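# Place red cube beside the right-side blue cube

## Task

Set the red cube down on the table next to whichever blue cube lies farther toward the robot's right (the -y side), without moving that blue cube, and finish with neither gripper touching any cube.

## Robot and tools

Robot: two arms, left_arm and right_arm, each ending in a two-finger gripper. In the scene frame the origin sits at table-top height halfway between the nominal bases; +x points out over the table, +y toward left_arm, +z up. Arm names do not match image sides. Calibrated bases: left_arm at (-0.001, +0.307, 0) m, right_arm at (+0.006, -0.254, +0.029) m, both turned only slightly about z. The red cube's goal is the blue cube with the more negative y. A camera stand is fixed behind the arms; loose objects may occasionally get nudged.

Gripper: fingers point along its own +z and open and close along its own y. end_effector_position is the point between the pads, roughly 1 cm short of the fingertips. Positions are in metres, orientations as quat_wxyz, both in the scene frame; printed values can be off by a few cm, more at long reach.

Row layout, shared by execute_actions and move: one flat list of 14 numbers covering both arms, each in [-1, 1]: dx, dy, dz, rx, ry, rz, opening for left_arm, then the same seven for right_arm. Both arms must always be filled in. The six pose numbers are an offset, not a pose: they are measured along scene-frame axes from that arm's Hand target as it stood when the action or move began, and the arm rotates about its Hand target position. Scale: 1.0 equals 0.6 m of travel or 180 degrees of turn; rx, ry, rz form a single rotation vector. A translation longer than 1.0 may be shortened along its direction. Sending six zeros for an arm re-requests its current Hand target. The opening is absolute: +1 fully open (0.094 m), -1 closed. A 0 there is a real command, so to keep a gripper unchanged resend its current opening.

execute_actions(actions, cameras): actions is a list of actions; each action is a table of up to 15 rows, one per 1/30 s step, and a short table repeats its final row to fill 15 steps. Each row counts from the action's starting Hand target, not from the row before, so repeating an offset in a new action moves the arm further. An empty actions list returns full state plus images.

move(target, speed, blend, opening_speed, grip_force, blocking, cameras): target is one 14-number row or a list of up to 15 rows; all rows are offsets from the same starting Hand targets. Paths are straight lines, end together, take at least 0.5 s and are cut off after 10 s. speed is m/s per arm path (0.002 to 2.9, default 0.25; rotation up to twice that in rad/s), one value or one per target. blend, in metres, rounds corners in a list (0 = stop at each). opening_speed sets how fast commanded openings change, per second on the -1..+1 scale, at least 0.2. grip_force is newtons per pad, 10 to 50, one value or one per arm; it persists, and lower values close slowly. blocking=false returns after about 0.5 s while the motion continues. Moves do not avoid obstacles or the other arm, and the gripper can lag and overshoot, especially fast or with the arm nearly straight. Do not route a path near an arm's own base.

wait(seconds 0 to 10, cameras): lets the sim run holding the last commands; returns early if a running move ends. stop(cameras): brakes a running move. zoom_image(camera, region): enlarges [x0, y0, x1, y1] pixels (origin top-left, at most 504 by 504) of the newest image from cam_high, cam_low, cam_left_wrist or cam_right_wrist. finished_scene(scene): ends the scene with its number; irreversible, and nothing else should be called in that reply.

Results: robot state for each arm, including end_effector_position/quat, Hand target (the last commanded pose after clipping; next offsets start from here), Joint positions (last value is finger opening in metres), Joint torques, Joint velocities (may say within noise), grip_measured (opening on the command scale, up to about 2.5 mm wide when empty), Tool commands, motor temperatures. move adds a move: line with its ending (done, off_target, moving, held, fault) and limits (paced = pose clipped, held = steps withheld). done means at rest within 10 mm and 2 degrees; neither done nor off_target says whether contact happened. Arms commonly rest a few cm off the command because of friction and weight; the next command, even all zeros, re-requests it, and a remaining gap can be sent as an extra offset.

Control details: orientation commands are clipped to within 40 degrees of the measured orientation each step. Fingers close to the grip_measured value you write; on a firm part the squeeze jumps to the force limit once commanded about 0.06 below the touch reading (more for small or round parts). To release, command well above grip_measured. Each pad squeezes roughly 50 to 64 N at full force.

Cameras: cam_high is fixed (896x504); cam_left_wrist and cam_right_wrist are fisheye wrist views (672x504), whose pose follows the arm's joints and may lag during motion. Calibration is approximate.

Avoid: dropping the cube or releasing it while it moves, fast impacts, hard pressing into the table or cubes, letting anything leave the table, touching the arms or grippers together (including closing on the other arm's fingers), strain on wrist-camera cables, and long stretched or blocked poses, which heat motors; at 75 °C a MOTOR HOT line appears, at 90 °C the arm folds and is disabled. A blocked arm keeps pushing until commanded back past its gripper. Faster contacts and targets deeper past contact push harder. Any arm stop or fault is penalised.

Each tool is called after "Emit:" as name(argument=value, ...) on one line, values as JSON.

## Session

Emit:
execute_actions(actions=[])

Scene clock: 0.00 s.
left_arm: end_effector_position=(+0.3934, +0.2836, +0.0995) grip_measured=+1.000 end_effector_quat_wxyz=(+0.587, +0.020, +0.808, -0.041) | right_arm: end_effector_position=(+0.3922, -0.3141, +0.1425) grip_measured=+1.000 end_effector_quat_wxyz=(+0.589, +0.122, +0.786, -0.143)
Joint positions: left_arm=[-0.016 1.538 0.342 0.883 0.052 -0.028 0.094] | right_arm=[0.038 1.514 0.353 0.869 0.398 0.032 0.094]
Joint velocities: within noise
Joint torques (N m): no reading
Motor temperatures (°C): left_arm=[22 22 26 24 24 22 22] | right_arm=[21 25 26 25 23 23 21]
Heat: left arm: 26 °C; right arm: 26 °C.
Hand target: left_arm +0.3951, +0.2835, +0.1038; +0.592, +0.020, +0.805, -0.041 | right_arm +0.3937, -0.3144, +0.1472; +0.594, +0.123, +0.782, -0.143
Tool commands: left_gripper/opening=+1.0 right_gripper/opening=+1.0

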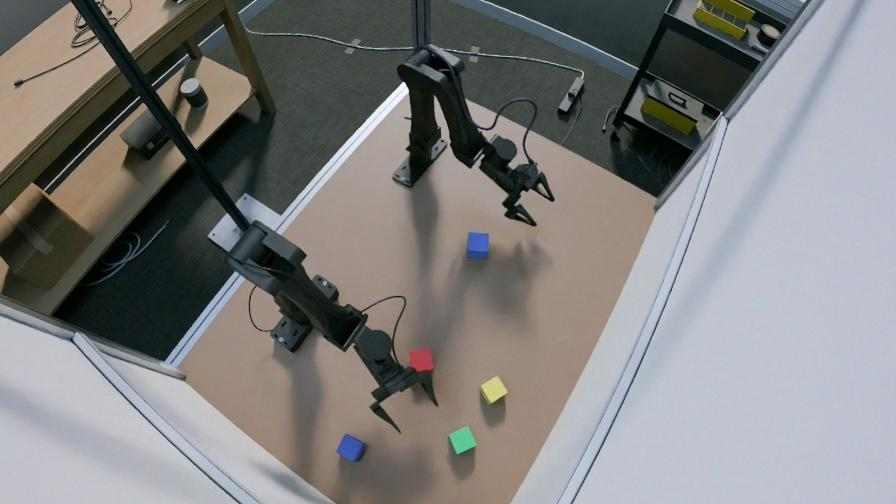

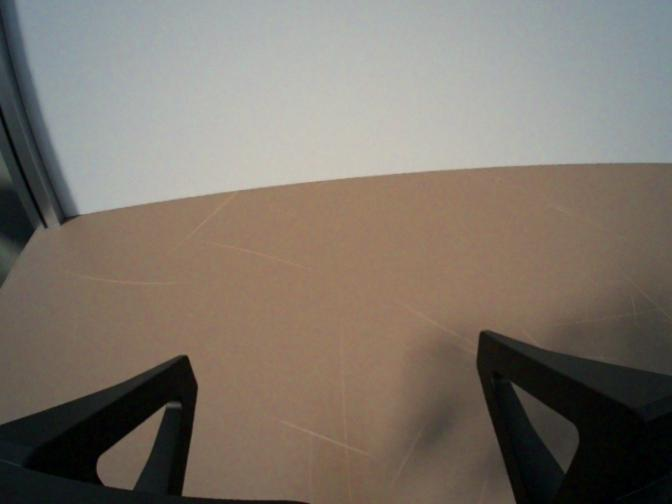

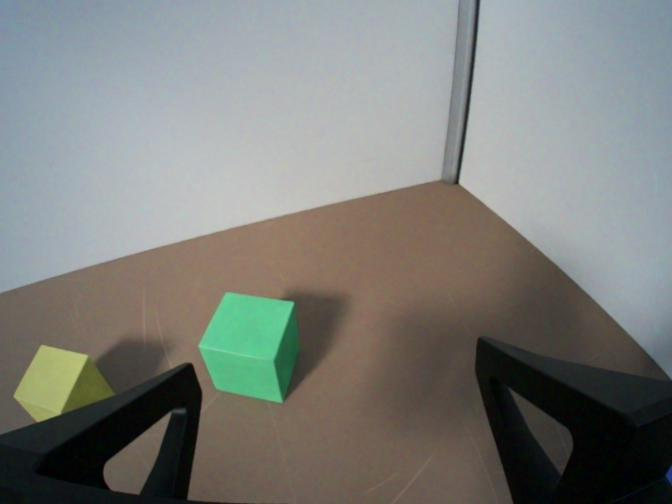

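Emit:
zoom_image(camera="cam_high", region=[310, 320, 530, 484])

Emit:
zoom_image(camera="cam_high", region=[380, 120, 600, 284])

Scaled by 2.291 from the camera's 896x504 image, which has a finer 1280x720 frame.

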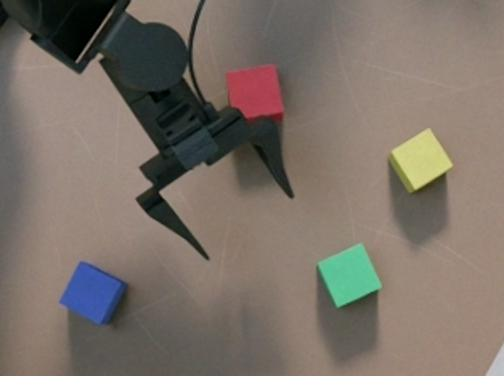

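Scaled by 2.291 from the camera's 896x504 image, which has a finer 1280x720 frame.

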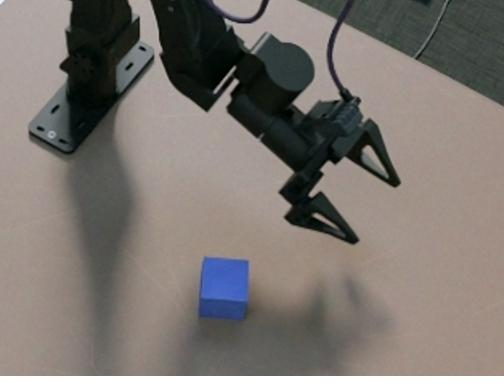

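Emit:
move(target=[0,0,0,0,0,0,1, -0.1428,0.164,0.0547,0.2583,0.3347,-0.1435,1], speed=0.4, cameras=["all"])

Scene clock: 213.23 s.
left_arm: end_effector_position=(+0.3933, +0.2836, +0.0993) grip_measured=+1.000 end_effector_quat_wxyz=(+0.587, +0.020, +0.808, -0.041) | right_arm: end_effector_position=(+0.3037, -0.2159, +0.1756) grip_measured=+1.000 end_effector_quat_wxyz=(-0.002, +0.402, +0.915, -0.005)
Joint positions: left_arm=[-0.016 1.538 0.342 0.883 0.052 -0.028 0.094] | right_arm=[0.143 1.685 1.509 -1.402 0.006 0.955 0.094]
Joint torques (N m): left_arm=[-0.02 -5.93 5.71 2.33 0.03 0.03] | right_arm=[-0.53 -6.79 8.13 0.21 -0.07 0.11]
Motor temperatures (°C): left_arm=[21 24 29 38 23 22 22] | right_arm=[21 28 29 35 23 23 21]
Heat: left arm: 38 °C; right arm: 35 °C.
Hand target: left_arm +0.3951, +0.2835, +0.1038; +0.592, +0.020, +0.805, -0.041 | right_arm +0.3081, -0.2160, +0.1800; +0.000, +0.409, +0.913, +0.000
Off the commanded pose: left_arm 0.005 m, 1 deg | right_arm 0.006 m, 1 deg.
move: done
camera_calibration:
cam_left_wrist: T_world_to_cam=[[-0.117363, -0.992678, -0.0285604, 0.329779], [-0.635036, 0.0971281, -0.766352, 0.336289], [0.763515, -0.0718043, -0.641786, -0.0989846], [0, 0, 0, 1]] pos_world=[0.327836, 0.287593, 0.203608]
cam_right_wrist: T_world_to_cam=[[-0.798379, -0.601581, 0.0262702, 0.107891], [-0.556008, 0.753242, 0.351399, 0.310645], [-0.231183, 0.265943, -0.935857, 0.411192], [0, 0, 0, 1]] pos_world=[0.35392, -0.27844, 0.272822]

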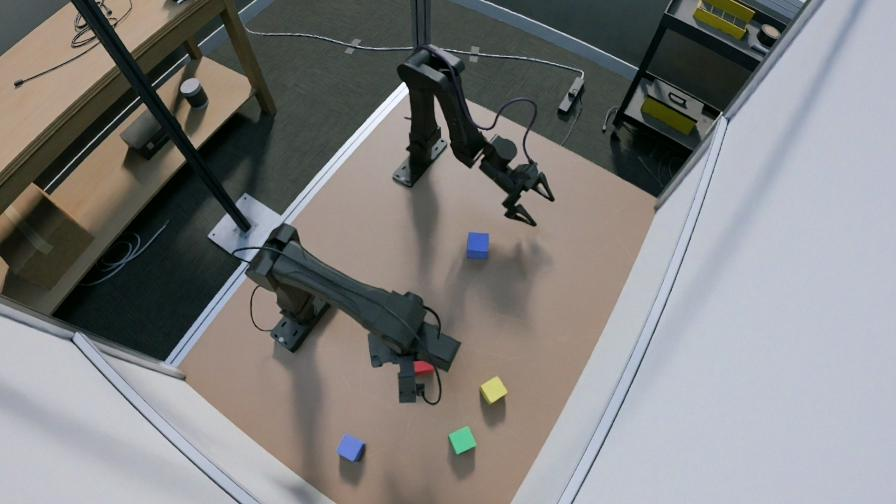

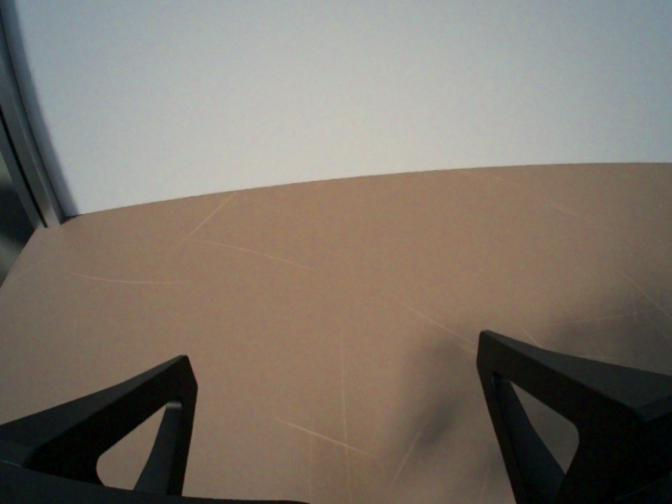

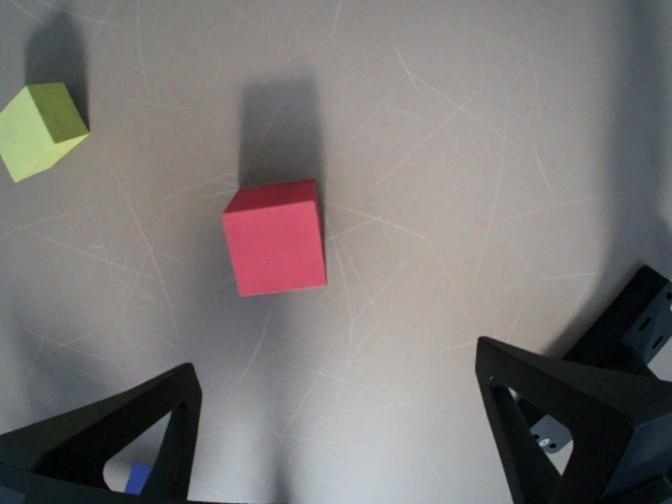

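Emit:
zoom_image(camera="cam_right_wrist", region=[180, 150, 380, 300])

Emit:
zoom_image(camera="cam_right_wrist", region=[0, 320, 672, 504])

Scaled by 2.520 from the camera's 672x504 image, which has a finer 960x720 frame.

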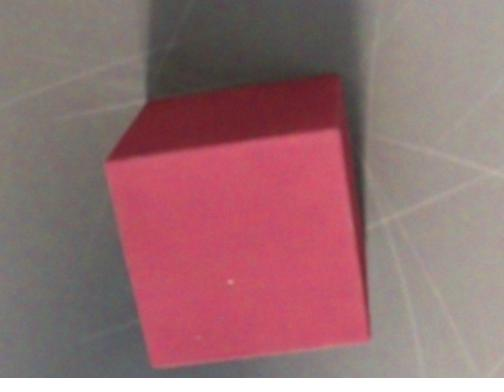

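Region (0, 320, 672, 504) is 672x184 pixels. A region can be at most 504 by 504 pixels.

Emit:
zoom_image(camera="cam_high", region=[320, 420, 380, 480])

Emit:
zoom_image(camera="cam_high", region=[430, 410, 490, 470])

Emit:
zoom_image(camera="cam_high", region=[465, 360, 525, 420])

Emit:
zoom_image(camera="cam_high", region=[450, 215, 510, 275])

Scaled by 8.400 from the camera's 896x504 image, which has a finer 1280x720 frame.

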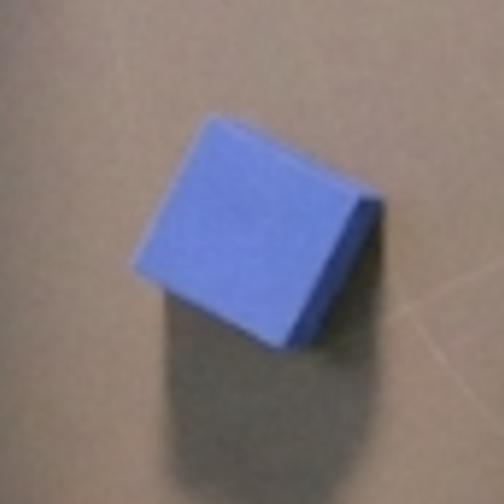

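Scaled by 8.400 from the camera's 896x504 image, which has a finer 1280x720 frame.

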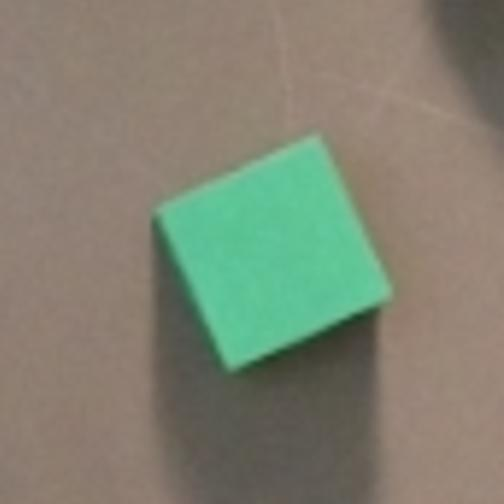

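Scaled by 8.400 from the camera's 896x504 image, which has a finer 1280x720 frame.

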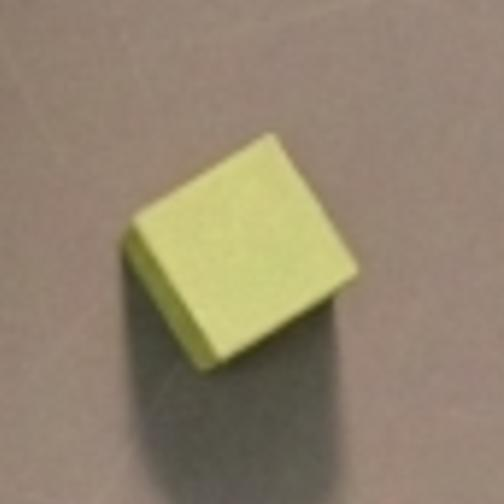

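Scaled by 8.400 from the camera's 896x504 image, which has a finer 1280x720 frame.

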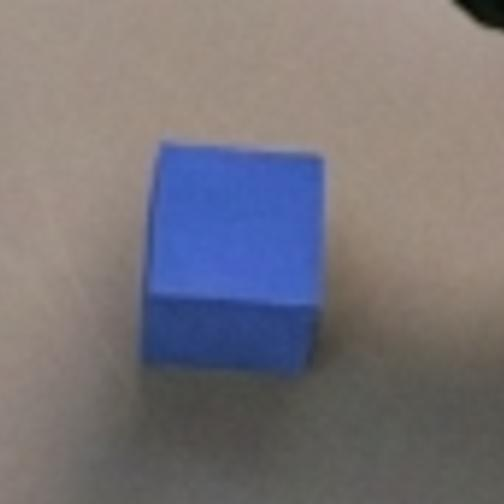

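Emit:
move(target=[0,0,0,0,0,0,1, -0.0302,-0.44,0,0,0,0.0458,1], speed=0.4, cameras=["cam_high","cam_right_wrist"])

Emit:
zoom_image(camera="cam_high", region=[390, 330, 450, 390])

Scene clock: 342.07 s.
left_arm: end_effector_position=(+0.3933, +0.2837, +0.0992) grip_measured=+1.000 end_effector_quat_wxyz=(+0.587, +0.020, +0.808, -0.041) | right_arm: end_effector_position=(+0.2846, -0.4793, +0.1772) grip_measured=+1.000 end_effector_quat_wxyz=(-0.005, +0.349, +0.937, -0.002)
Joint positions: left_arm=[-0.016 1.538 0.342 0.882 0.052 -0.028 0.094] | right_arm=[-0.665 1.92 1.806 -1.466 0.006 0.031 0.094]
Joint torques (N m): left_arm=[0.08 -5.9 5.71 2.33 0.02 0.01] | right_arm=[0.55 -8.99 7.95 0.24 -0.07 -0.06]
Motor temperatures (°C): left_arm=[21 24 29 41 23 22 22] | right_arm=[21 28 33 28 22 23 21]
Heat: left arm: 41 °C; right arm: 33 °C.
Hand target: left_arm +0.3951, +0.2835, +0.1038; +0.592, +0.020, +0.805, -0.041 | right_arm +0.2900, -0.4799, +0.1800; +0.000, +0.342, +0.940, +0.000
Off the commanded pose: left_arm 0.005 m, 1 deg | right_arm 0.006 m, 1 deg.
move: done
camera_calibration:
cam_right_wrist: T_world_to_cam=[[-0.723325, -0.690108, 0.0235036, -0.129128], [-0.638, 0.680953, 0.359526, 0.485129], [-0.264117, 0.245059, -0.932839, 0.477165], [0, 0, 0, 1]] pos_world=[0.342138, -0.536396, 0.273737]
Images, in order (width x height): cam_high 896x504, cam_right_wrist 672x504.

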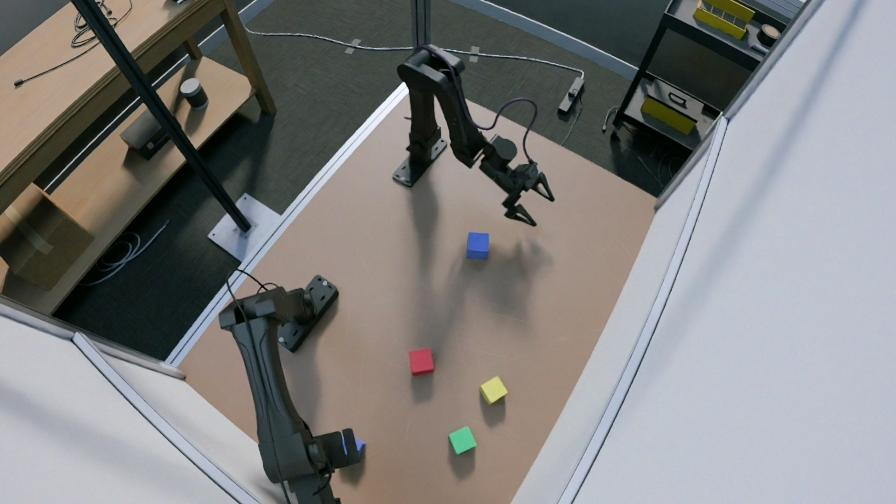

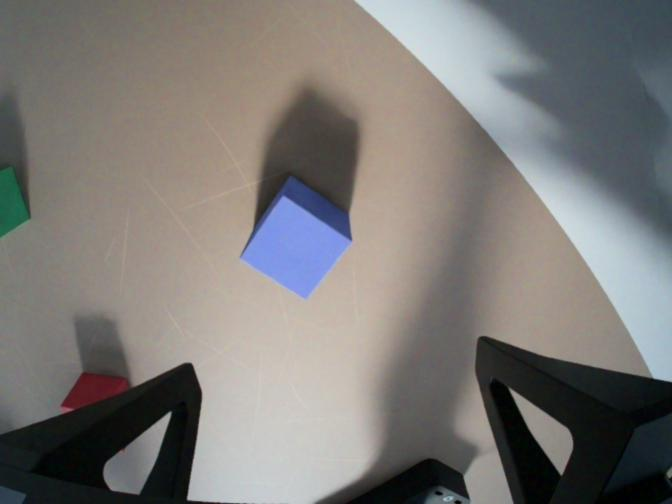

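Scaled by 8.400 from the camera's 896x504 image, which has a finer 1280x720 frame.

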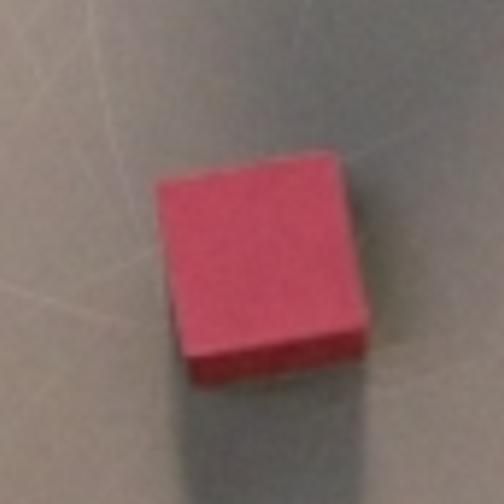

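Emit:
zoom_image(camera="cam_right_wrist", region=[220, 160, 370, 310])

Scaled by 3.360 from the camera's 672x504 image, which has a finer 960x720 frame.

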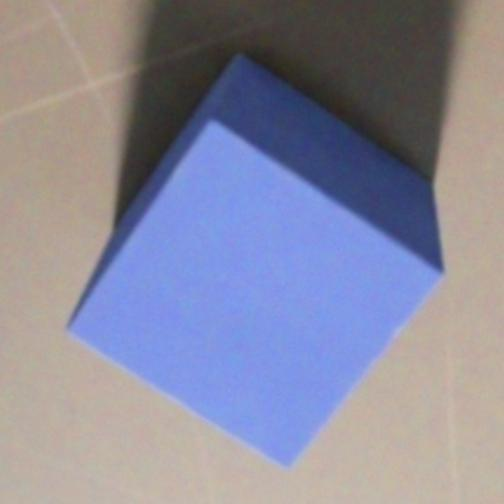

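Emit:
move(target=[0,0,0,0,0,0,1, 0.3583,0.2933,0,0,0,0.1889,1], speed=0.4, cameras=["cam_right_wrist"])

Scene clock: 385.63 s.
left_arm: end_effector_position=(+0.3933, +0.2837, +0.0992) grip_measured=+1.000 end_effector_quat_wxyz=(+0.587, +0.020, +0.808, -0.041) | right_arm: end_effector_position=(+0.5023, -0.3024, +0.1800) grip_measured=+1.000 end_effector_quat_wxyz=(+0.100, +0.055, +0.993, -0.005)
Joint positions: left_arm=[-0.016 1.538 0.342 0.882 0.052 -0.028 0.094] | right_arm=[-0.083 2.422 2.606 -1.554 0.002 0.011 0.094]
Joint torques (N m): left_arm=[-0.01 -5.91 5.75 2.32 0.04 0.01] | right_arm=[-0.31 -12.77 7.73 0.61 -0.03 -0.04]
Heat: left arm: 42 °C; right arm: 32 °C.
Hand target: left_arm +0.3951, +0.2835, +0.1038; +0.592, +0.020, +0.805, -0.041 | right_arm +0.5049, -0.3040, +0.1800; +0.000, +0.053, +0.999, +0.000
Off the commanded pose: left_arm 0.005 m, 1 deg | right_arm 0.003 m, 12 deg.
joint sent to its limit (right arm) — joint 4 (wrist pitch), lower limit. The joint targets are off in orientation, not in position.
move: off_target (right_arm)
camera_calibration:
cam_right_wrist: T_world_to_cam=[[-0.207185, -0.978296, -0.00324111, -0.191195], [-0.965818, 0.204013, 0.159917, 0.558822], [-0.155785, 0.0362628, -0.987125, 0.386216], [0, 0, 0, 1]] pos_world=[0.560275, -0.315057, 0.291259]
Images, in order (width x height): cam_right_wrist 672x504.

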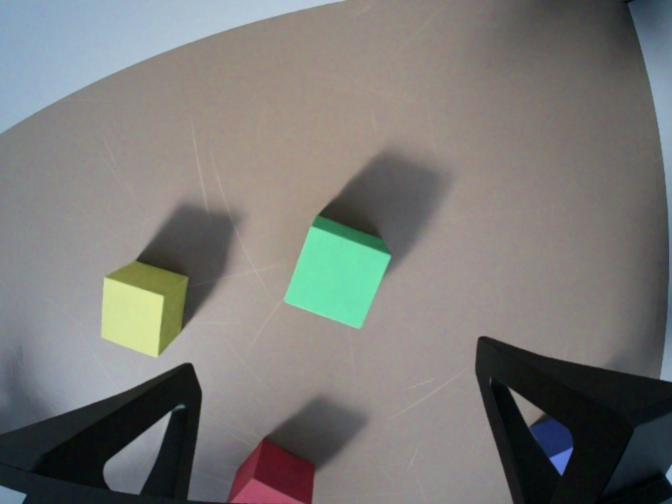

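Emit:
zoom_image(camera="cam_right_wrist", region=[270, 200, 410, 340])

Emit:
zoom_image(camera="cam_right_wrist", region=[80, 240, 200, 360])

Scaled by 3.600 from the camera's 672x504 image, which has a finer 960x720 frame.

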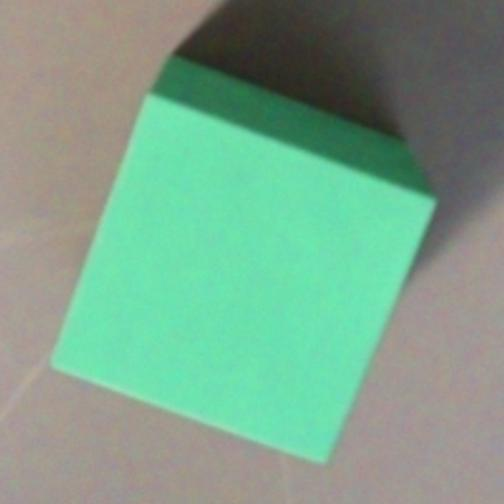

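Scaled by 4.200 from the camera's 672x504 image, which has a finer 960x720 frame.

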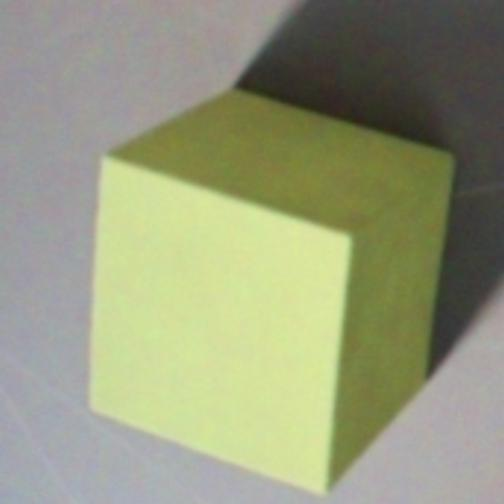

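Emit:
move(target=[-0.2002,-0.2725,0.127,0.14967,0.3807,-0.15372,1, -0.2987,0.1833,0,0,0,-0.2239,1], speed=0.4, cameras=["all"])

Scene clock: 442.87 s.
left_arm: end_effector_position=(+0.2723, +0.1246, +0.1770) grip_measured=+1.000 end_effector_quat_wxyz=(-0.003, +0.303, +0.953, +0.004) | right_arm: end_effector_position=(+0.3292, -0.1950, +0.1732) grip_measured=+1.000 end_effector_quat_wxyz=(-0.008, +0.391, +0.920, -0.007)
Joint positions: left_arm=[-0.574 1.817 1.788 -1.549 -0.007 0.02 0.094] | right_arm=[0.194 1.808 1.645 -1.429 0.002 0.981 0.094]
Joint torques (N m): left_arm=[-0.31 -7.39 8.36 0.65 0.08 -0.08] | right_arm=[0.36 -11.51 4.96 0.29 -0.04 0.1]
Motor temperatures (°C): left_arm=[21 24 30 42 23 22 22] | right_arm=[21 37 33 27 22 23 21]
Heat: left arm: 42 °C; right arm: 37 °C.
Hand target: left_arm +0.2750, +0.1199, +0.1799; +0.000, +0.301, +0.954, +0.000 | right_arm +0.3257, -0.1940, +0.1800; +0.000, +0.393, +0.919, +0.000
Off the commanded pose: left_arm 0.006 m, 1 deg | right_arm 0.008 m, 1 deg.
move: done
camera_calibration:
cam_left_wrist: T_world_to_cam=[[-0.640948, -0.767547, 0.0076342, 0.267978], [-0.70752, 0.59462, 0.381892, 0.0889409], [-0.297659, 0.239371, -0.924176, 0.332083], [0, 0, 0, 1]] pos_world=[0.333535, 0.0733081, 0.270892]
cam_right_wrist: T_world_to_cam=[[-0.782586, -0.621494, 0.0361126, 0.130114], [-0.569937, 0.738588, 0.360083, 0.310246], [-0.250462, 0.261214, -0.932221, 0.414112], [0, 0, 0, 1]] pos_world=[0.382365, -0.256451, 0.269631]

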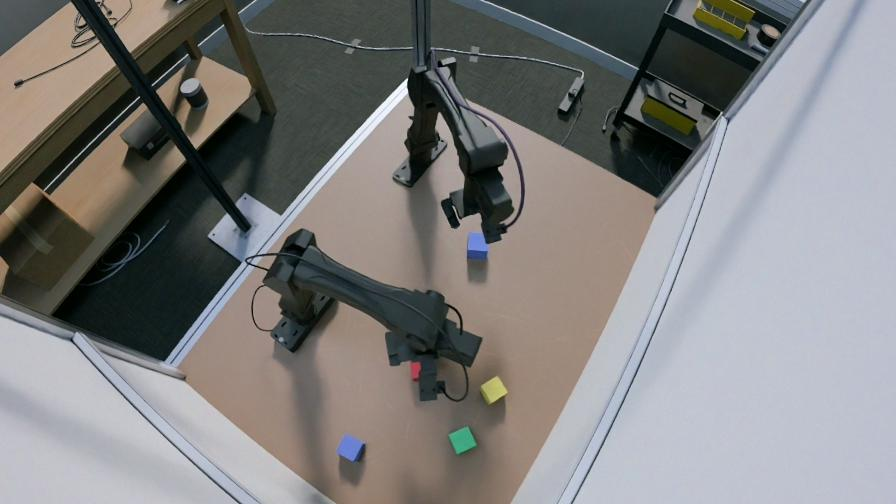

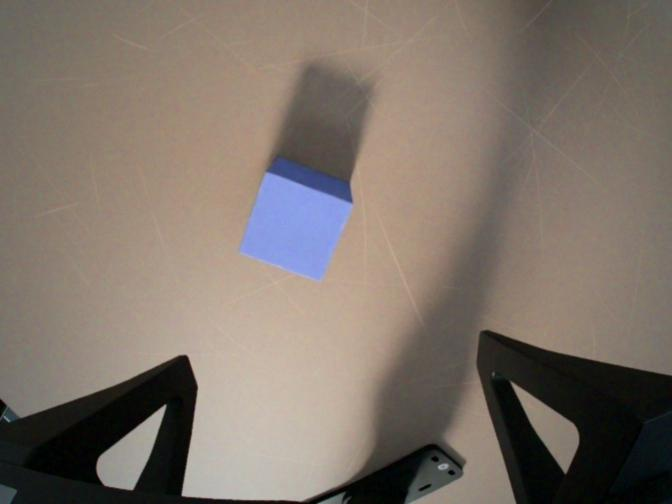

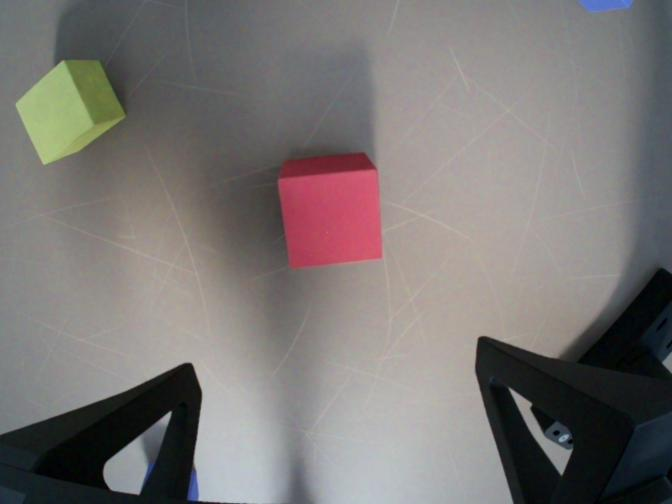

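Emit:
zoom_image(camera="cam_left_wrist", region=[220, 150, 370, 300])

Emit:
zoom_image(camera="cam_right_wrist", region=[260, 140, 400, 280])

Scaled by 3.360 from the camera's 672x504 image, which has a finer 960x720 frame.

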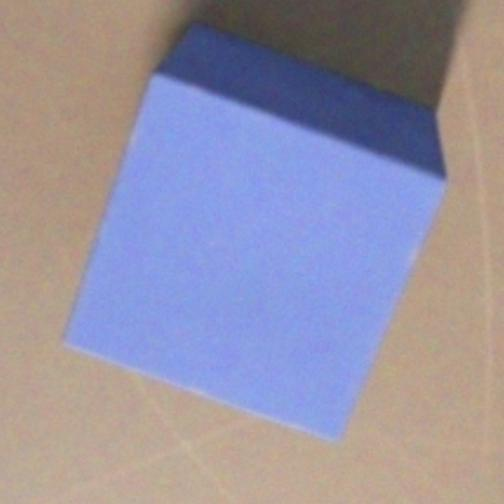

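Scaled by 3.600 from the camera's 672x504 image, which has a finer 960x720 frame.

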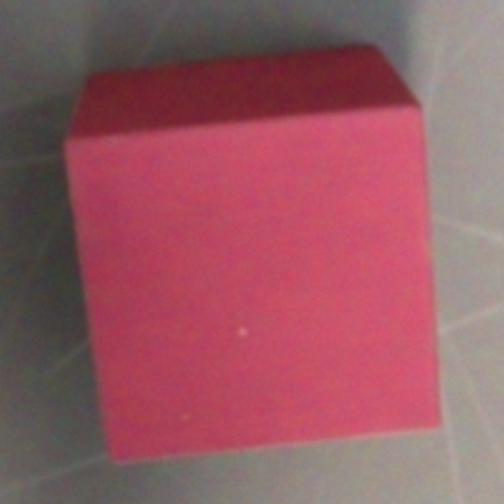

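Emit:
zoom_image(camera="cam_high", region=[390, 330, 450, 390])

Scaled by 8.400 from the camera's 896x504 image, which has a finer 1280x720 frame.

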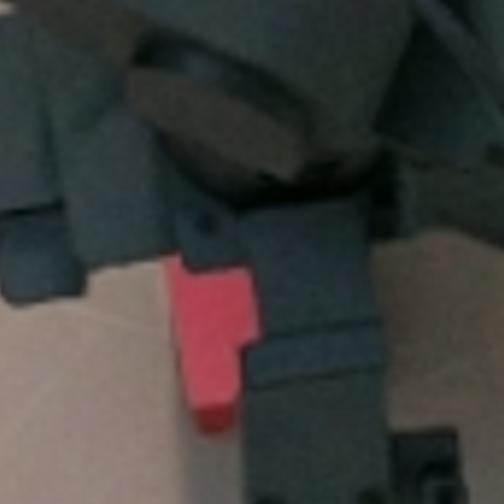

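Emit:
move(target=[0,0,0,0,0,0,1, 0.0172,-0.0233,-0.24,0,0,0,1], speed=0.3, cameras=["cam_right_wrist"])

Scene clock: 578.03 s.
left_arm: end_effector_position=(+0.2722, +0.1246, +0.1770) grip_measured=+1.000 end_effector_quat_wxyz=(-0.003, +0.303, +0.953, +0.004) | right_arm: end_effector_position=(+0.3349, -0.2070, +0.0379) grip_measured=+1.000 end_effector_quat_wxyz=(-0.001, +0.394, +0.919, -0.002)
Joint positions: left_arm=[-0.574 1.817 1.788 -1.55 -0.007 0.02 0.094] | right_arm=[0.155 1.901 1.214 -0.889 0.002 0.95 0.094]
Joint velocities: left_arm=[within noise] | right_arm=[0.002 -0.017 -0.022 -0.154 -0.007 -0.022 0]
Joint torques (N m): left_arm=[-0.29 -7.39 8.34 0.64 0.08 -0.1] | right_arm=[-0.42 -9.02 5.03 0.42 -0.04 -0.04]
Motor temperatures (°C): left_arm=[21 25 34 31 23 22 22] | right_arm=[21 36 30 25 22 23 21]
Heat: left arm: 34 °C; right arm: 36 °C.
Hand target: left_arm +0.2750, +0.1199, +0.1799; +0.000, +0.301, +0.954, +0.000 | right_arm +0.3360, -0.2080, +0.0360; +0.000, +0.393, +0.919, +0.000
Off the commanded pose: left_arm 0.006 m, 1 deg | right_arm 0.002 m, 0 deg.
move: done
camera_calibration:
cam_right_wrist: T_world_to_cam=[[-0.787786, -0.615567, 0.0217017, 0.135537], [-0.569988, 0.741904, 0.353116, 0.371937], [-0.233467, 0.26581, -0.935328, 0.287926], [0, 0, 0, 1]] pos_world=[0.385996, -0.269043, 0.135027]
Images, in order (width x height): cam_right_wrist 672x504.

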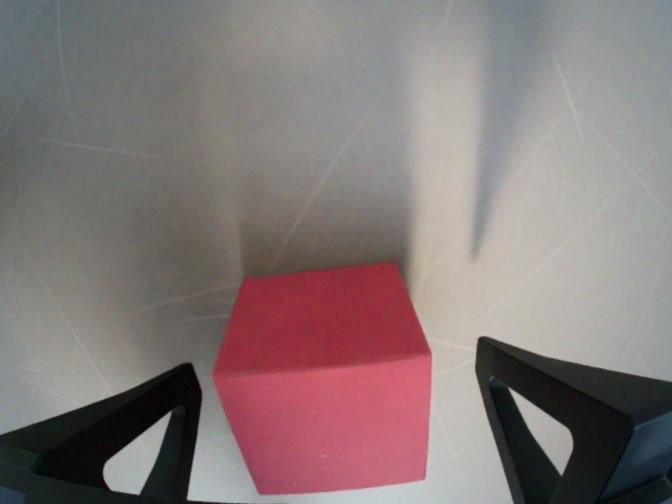

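Emit:
move(target=[0,0,0,0,0,0,1, 0,0,0,0,0,0,-0.1], speed=0.3, cameras=["cam_right_wrist"])

Scene clock: 609.33 s.
left_arm: end_effector_position=(+0.2722, +0.1246, +0.1770) grip_measured=+1.000 end_effector_quat_wxyz=(-0.003, +0.303, +0.953, +0.004) | right_arm: end_effector_position=(+0.3356, -0.2068, +0.0379) grip_measured=+0.089 end_effector_quat_wxyz=(+0.000, +0.394, +0.919, -0.001)
Joint positions: left_arm=[-0.574 1.817 1.788 -1.55 -0.007 0.02 0.094] | right_arm=[0.155 1.901 1.214 -0.886 0.002 0.95 0.051]
Joint torques (N m): left_arm=[-0.28 -7.39 8.35 0.63 0.08 -0.09] | right_arm=[-0.42 -9.03 5.04 0.4 -0.03 -0.03]
Heat: left arm: 34 °C; right arm: 38 °C.
Hand target: left_arm +0.2750, +0.1199, +0.1799; +0.000, +0.301, +0.954, +0.000 | right_arm +0.3359, -0.2080, +0.0360; +0.000, +0.393, +0.919, +0.000
Off the commanded pose: left_arm 0.006 m, 1 deg | right_arm 0.002 m, 0 deg.
move: done
camera_calibration:
cam_right_wrist: T_world_to_cam=[[-0.787622, -0.615869, 0.0189101, 0.136226], [-0.571278, 0.741406, 0.352076, 0.372619], [-0.230853, 0.2665, -0.93578, 0.287347], [0, 0, 0, 1]] pos_world=[0.386498, -0.268942, 0.135127]
Images, in order (width x height): cam_right_wrist 672x504.

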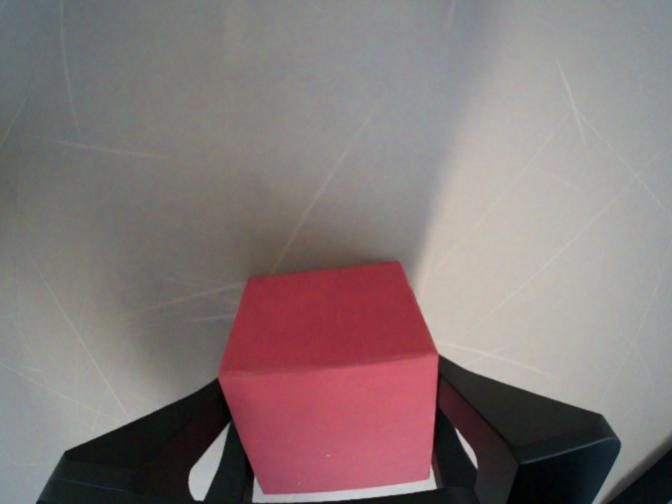

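Emit:
move(target=[[0,0,0,0,0,0,1, 0,0,0.18,0,0,0,-0.1],[0,0,0,0,0,0,1, -0.1618,-0.3552,0.18,0,0,0.0592,-0.1],[0,0,0,0,0,0,1, -0.1618,-0.3552,0.0017,0,0,0.0592,0.7],[0,0,0,0,0,0,1, -0.1618,-0.3552,0.2,0,0,0.0592,0.7]], speed=[0.4,0.5,0.25,0.4], blend=[0.03,0.03,0,0], cameras=["cam_high","cam_right_wrist"])

Scene clock: 638.20 s.
left_arm: end_effector_position=(+0.2722, +0.1246, +0.1770) grip_measured=+1.000 end_effector_quat_wxyz=(-0.003, +0.303, +0.953, +0.004) | right_arm: end_effector_position=(+0.2370, -0.4219, +0.1539) grip_measured=+0.698 end_effector_quat_wxyz=(-0.002, +0.309, +0.951, -0.006)
Joint positions: left_arm=[-0.574 1.817 1.788 -1.55 -0.007 0.02 0.094] | right_arm=[-0.61 1.622 1.355 -1.304 0.013 0.002 0.08]
Joint torques (N m): left_arm=[-0.29 -7.36 8.34 0.63 0.09 -0.09] | right_arm=[-0.16 -6.74 6.72 0.26 -0.12 -0.04]
Heat: left arm: 34 °C; right arm: 38 °C.
Hand target: left_arm +0.2750, +0.1199, +0.1799; +0.000, +0.301, +0.954, +0.000 | right_arm +0.2388, -0.4212, +0.1559; +0.000, +0.306, +0.952, +0.000
Off the commanded pose: left_arm 0.006 m, 1 deg | right_arm 0.003 m, 1 deg.
move: done
camera_calibration:
cam_right_wrist: T_world_to_cam=[[-0.662407, -0.748569, 0.0293487, -0.16335], [-0.694088, 0.627995, 0.351942, 0.416185], [-0.281884, 0.212758, -0.935562, 0.419855], [0, 0, 0, 1]] pos_world=[0.299016, -0.472969, 0.251121]
Images, in order (width x height): cam_high 896x504, cam_right_wrist 672x504.

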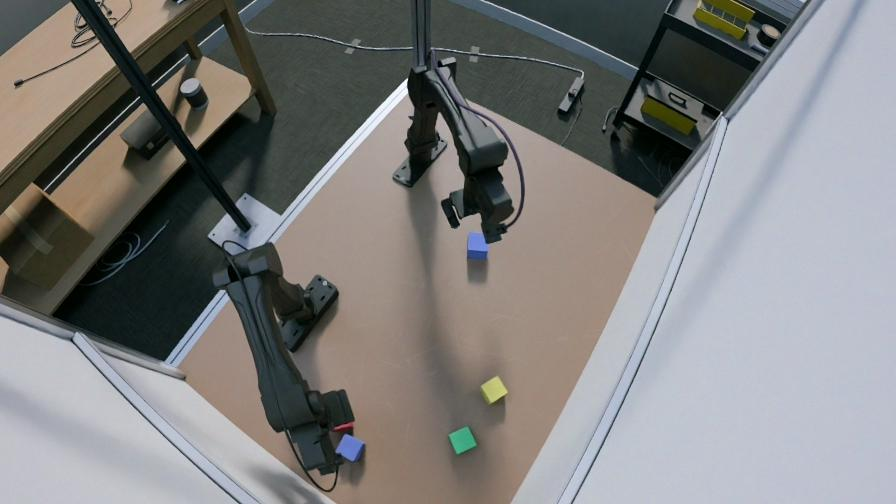

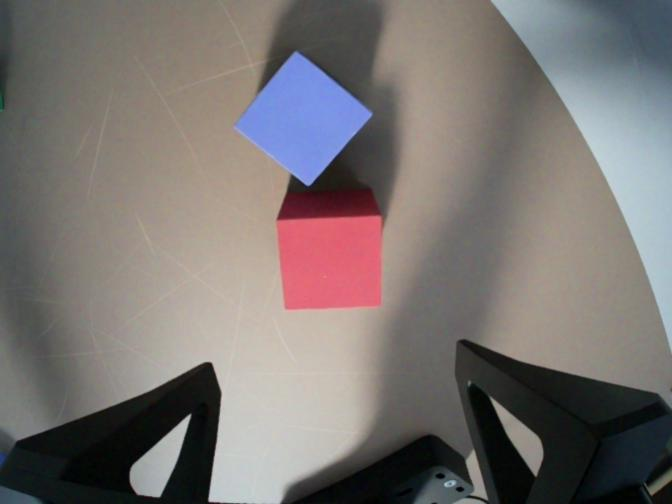

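Emit:
move(target=[[0,0,0,0,0,0,1, 0.4437,0.197,-0.0932,0,0,0.0178,1],[0,0,0,0,0,0,1, 0.4437,0.197,-0.2,0,0,0.0178,1]], speed=[0.5,0.25], blend=[0.02,0], cameras=["all"])

Scene clock: 748.63 s.
left_arm: end_effector_position=(+0.2722, +0.1246, +0.1770) grip_measured=+1.000 end_effector_quat_wxyz=(-0.003, +0.303, +0.953, +0.004) | right_arm: end_effector_position=(+0.5033, -0.3007, +0.0391) grip_measured=+0.998 end_effector_quat_wxyz=(-0.003, +0.273, +0.962, -0.002)
Joint positions: left_arm=[-0.574 1.817 1.788 -1.55 -0.007 0.02 0.094] | right_arm=[-0.079 2.619 2.42 -1.378 0.003 0.458 0.094]
Joint torques (N m): left_arm=[-0.31 -7.41 8.34 0.63 0.07 -0.1] | right_arm=[-0.44 -14.95 5.6 0.44 -0.05 0.11]
Motor temperatures (°C): left_arm=[21 25 35 26 23 22 22] | right_arm=[21 34 32 24 22 23 21]
Heat: left arm: 35 °C; right arm: 34 °C.
Hand target: left_arm +0.2750, +0.1199, +0.1799; +0.000, +0.301, +0.954, +0.000 | right_arm +0.5051, -0.3029, +0.0359; +0.000, +0.280, +0.960, +0.000
Off the commanded pose: left_arm 0.006 m, 1 deg | right_arm 0.004 m, 1 deg.
move: done
camera_calibration:
cam_left_wrist: T_world_to_cam=[[-0.640979, -0.76752, 0.00769319, 0.267983], [-0.707372, 0.594578, 0.382232, 0.0887089], [-0.297945, 0.239561, -0.924034, 0.33198], [0, 0, 0, 1]] pos_world=[0.333434, 0.0734087, 0.270792]
cam_right_wrist: T_world_to_cam=[[-0.604957, -0.795946, 0.0222855, 0.0641683], [-0.739105, 0.571728, 0.356162, 0.570748], [-0.296227, 0.198992, -0.934158, 0.364757], [0, 0, 0, 1]] pos_world=[0.568712, -0.347821, 0.136032]

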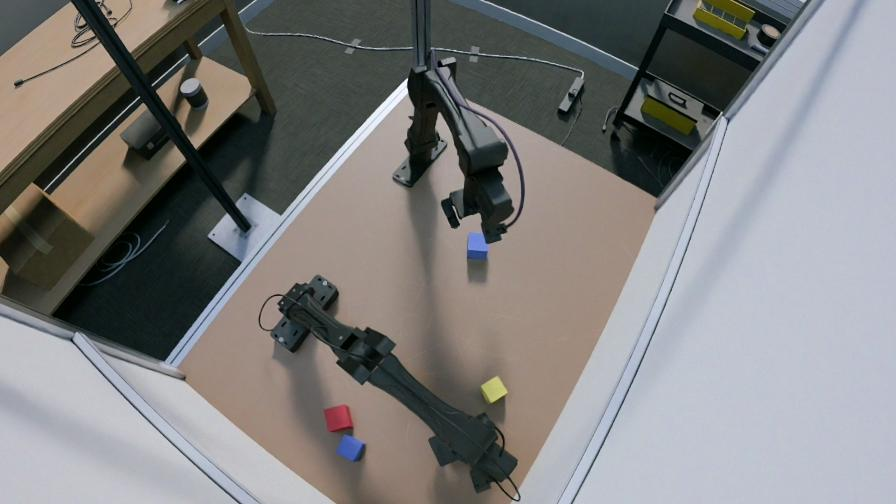

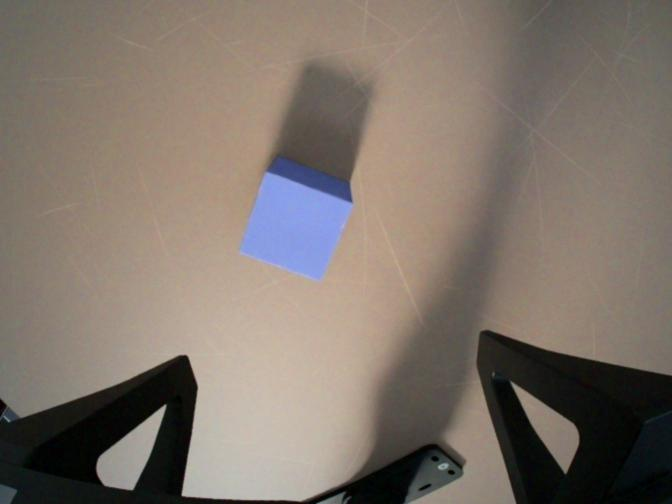

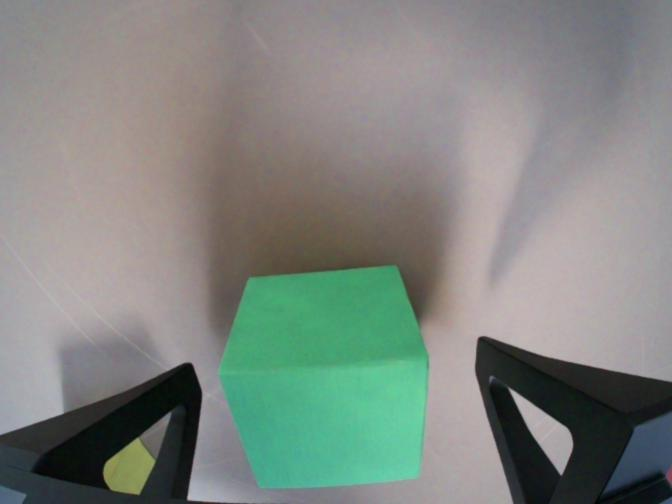

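Emit:
zoom_image(camera="cam_high", region=[305, 390, 385, 470])

Scaled by 6.300 from the camera's 896x504 image, which has a finer 1280x720 frame.

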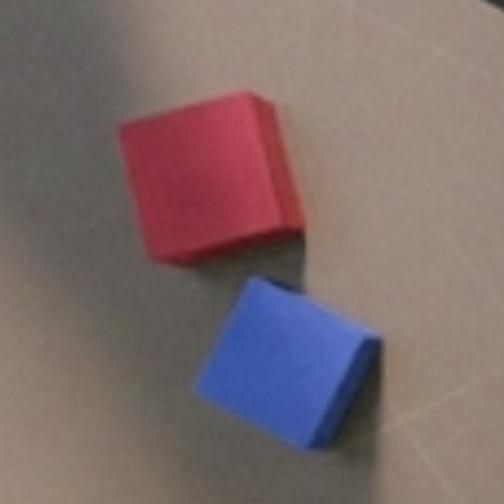

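Emit:
move(target=[[0.0212,0.0357,0,0,0,-0.145,1, 0,0,0.24,0,0,0,1],[0.0212,0.0357,-0.2398,0,0,-0.145,-0.1, -0.2918,0.0882,0.24,0,0,0,1],[0.0212,0.0357,-0.04,0,0,-0.145,-0.1, -0.2918,0.0882,0.24,0,0,0,1],[0.175,0.3002,-0.04,0,0,0.1944,-0.1, -0.2918,0.0882,0.24,0,0,0,1],[0.175,0.3002,-0.2382,0,0,0.1944,0.7, -0.2918,0.0882,0.24,0,0,0,1],[0.175,0.3002,0,0,0,0.1944,0.7, -0.2918,0.0882,0.24,0,0,0,1]], speed=[0.4,0.3,0.4,0.5,0.3,0.4], blend=[0.01,0,0.03,0.03,0,0], cameras=["all"])

Scene clock: 797.30 s.
left_arm: end_effector_position=(+0.3807, +0.3011, +0.1734) grip_measured=+0.698 end_effector_quat_wxyz=(+0.019, +0.004, +1.000, +0.001) | right_arm: end_effector_position=(+0.3296, -0.2512, +0.1798) grip_measured=+0.998 end_effector_quat_wxyz=(-0.006, +0.277, +0.961, -0.002)
Joint positions: left_arm=[0.002 1.996 2.016 -1.553 -0.003 -0.014 0.08] | right_arm=[0.021 1.782 1.639 -1.44 0.001 0.567 0.094]
Joint torques (N m): left_arm=[-0.13 -11.4 6.52 0.69 0.03 -0.07] | right_arm=[0.28 -9.33 5 0.43 -0.03 0.11]
Motor temperatures (°C): left_arm=[21 26 35 25 23 22 22] | right_arm=[21 44 30 24 22 23 21]
Heat: left arm: 35 °C; right arm: 44 °C.
Hand target: left_arm +0.3799, +0.3000, +0.1799; +0.000, +0.000, +1.000, +0.000 | right_arm +0.3300, -0.2501, +0.1799; +0.000, +0.280, +0.960, +0.000
Off the commanded pose: left_arm 0.007 m, 2 deg | right_arm 0.001 m, 1 deg.
joint sent to its limit (left arm) — joint 4 (wrist pitch), lower limit. The joint targets are off in orientation, not in position.
move: done
camera_calibration:
cam_left_wrist: T_world_to_cam=[[-0.0867926, -0.996192, 0.0082769, 0.330794], [-0.936669, 0.0844306, 0.339887, 0.310194], [-0.339292, 0.021747, -0.94043, 0.403013], [0, 0, 0, 1]] pos_world=[0.455999, 0.29458, 0.270836]
cam_right_wrist: T_world_to_cam=[[-0.611172, -0.791096, 0.0252093, -0.00188776], [-0.732388, 0.577319, 0.360985, 0.362302], [-0.300128, 0.202161, -0.932231, 0.436562], [0, 0, 0, 1]] pos_world=[0.395216, -0.298913, 0.276238]

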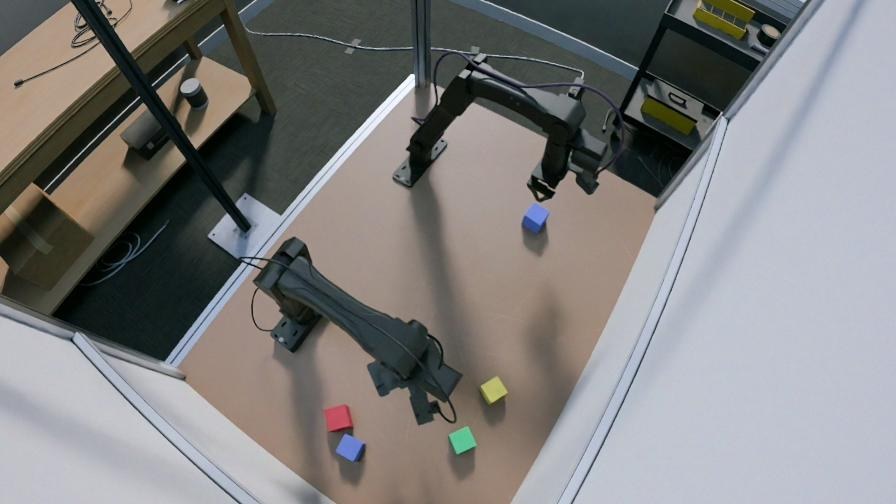

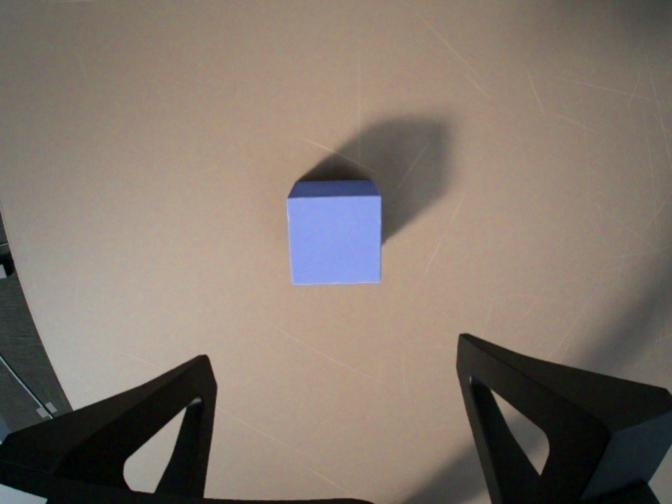

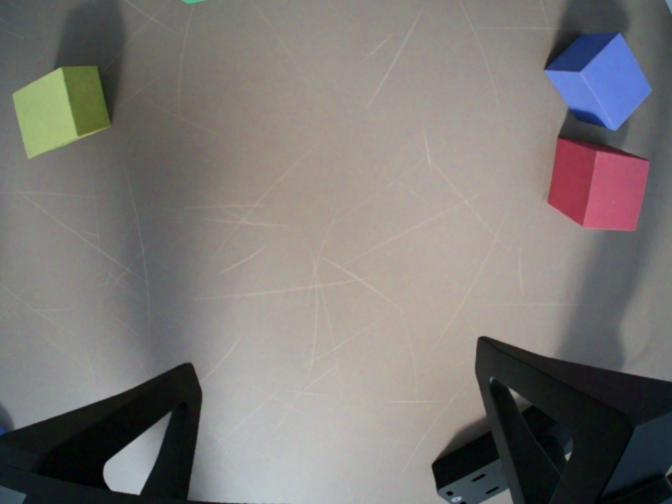

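Emit:
zoom_image(camera="cam_high", region=[505, 190, 565, 250])

Emit:
zoom_image(camera="cam_left_wrist", region=[270, 160, 400, 300])

Scaled by 8.400 from the camera's 896x504 image, which has a finer 1280x720 frame.

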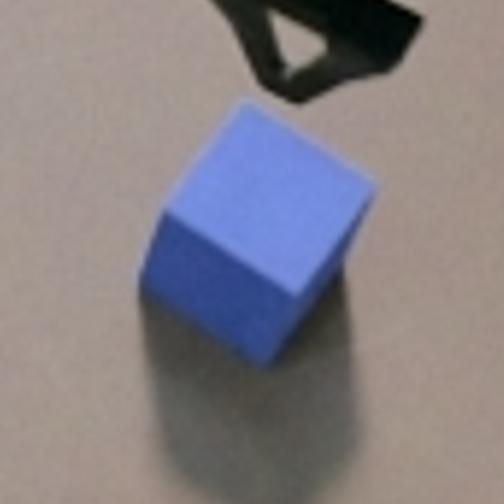

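Scaled by 3.600 from the camera's 672x504 image, which has a finer 960x720 frame.

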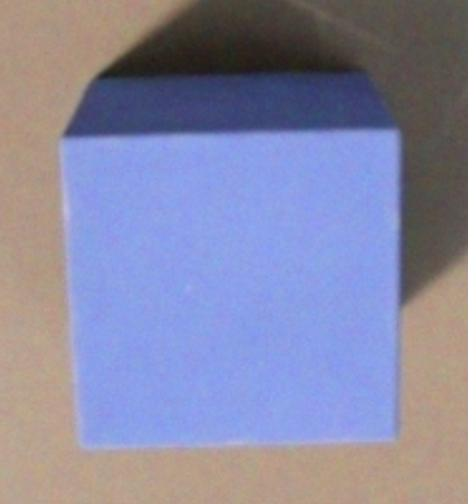

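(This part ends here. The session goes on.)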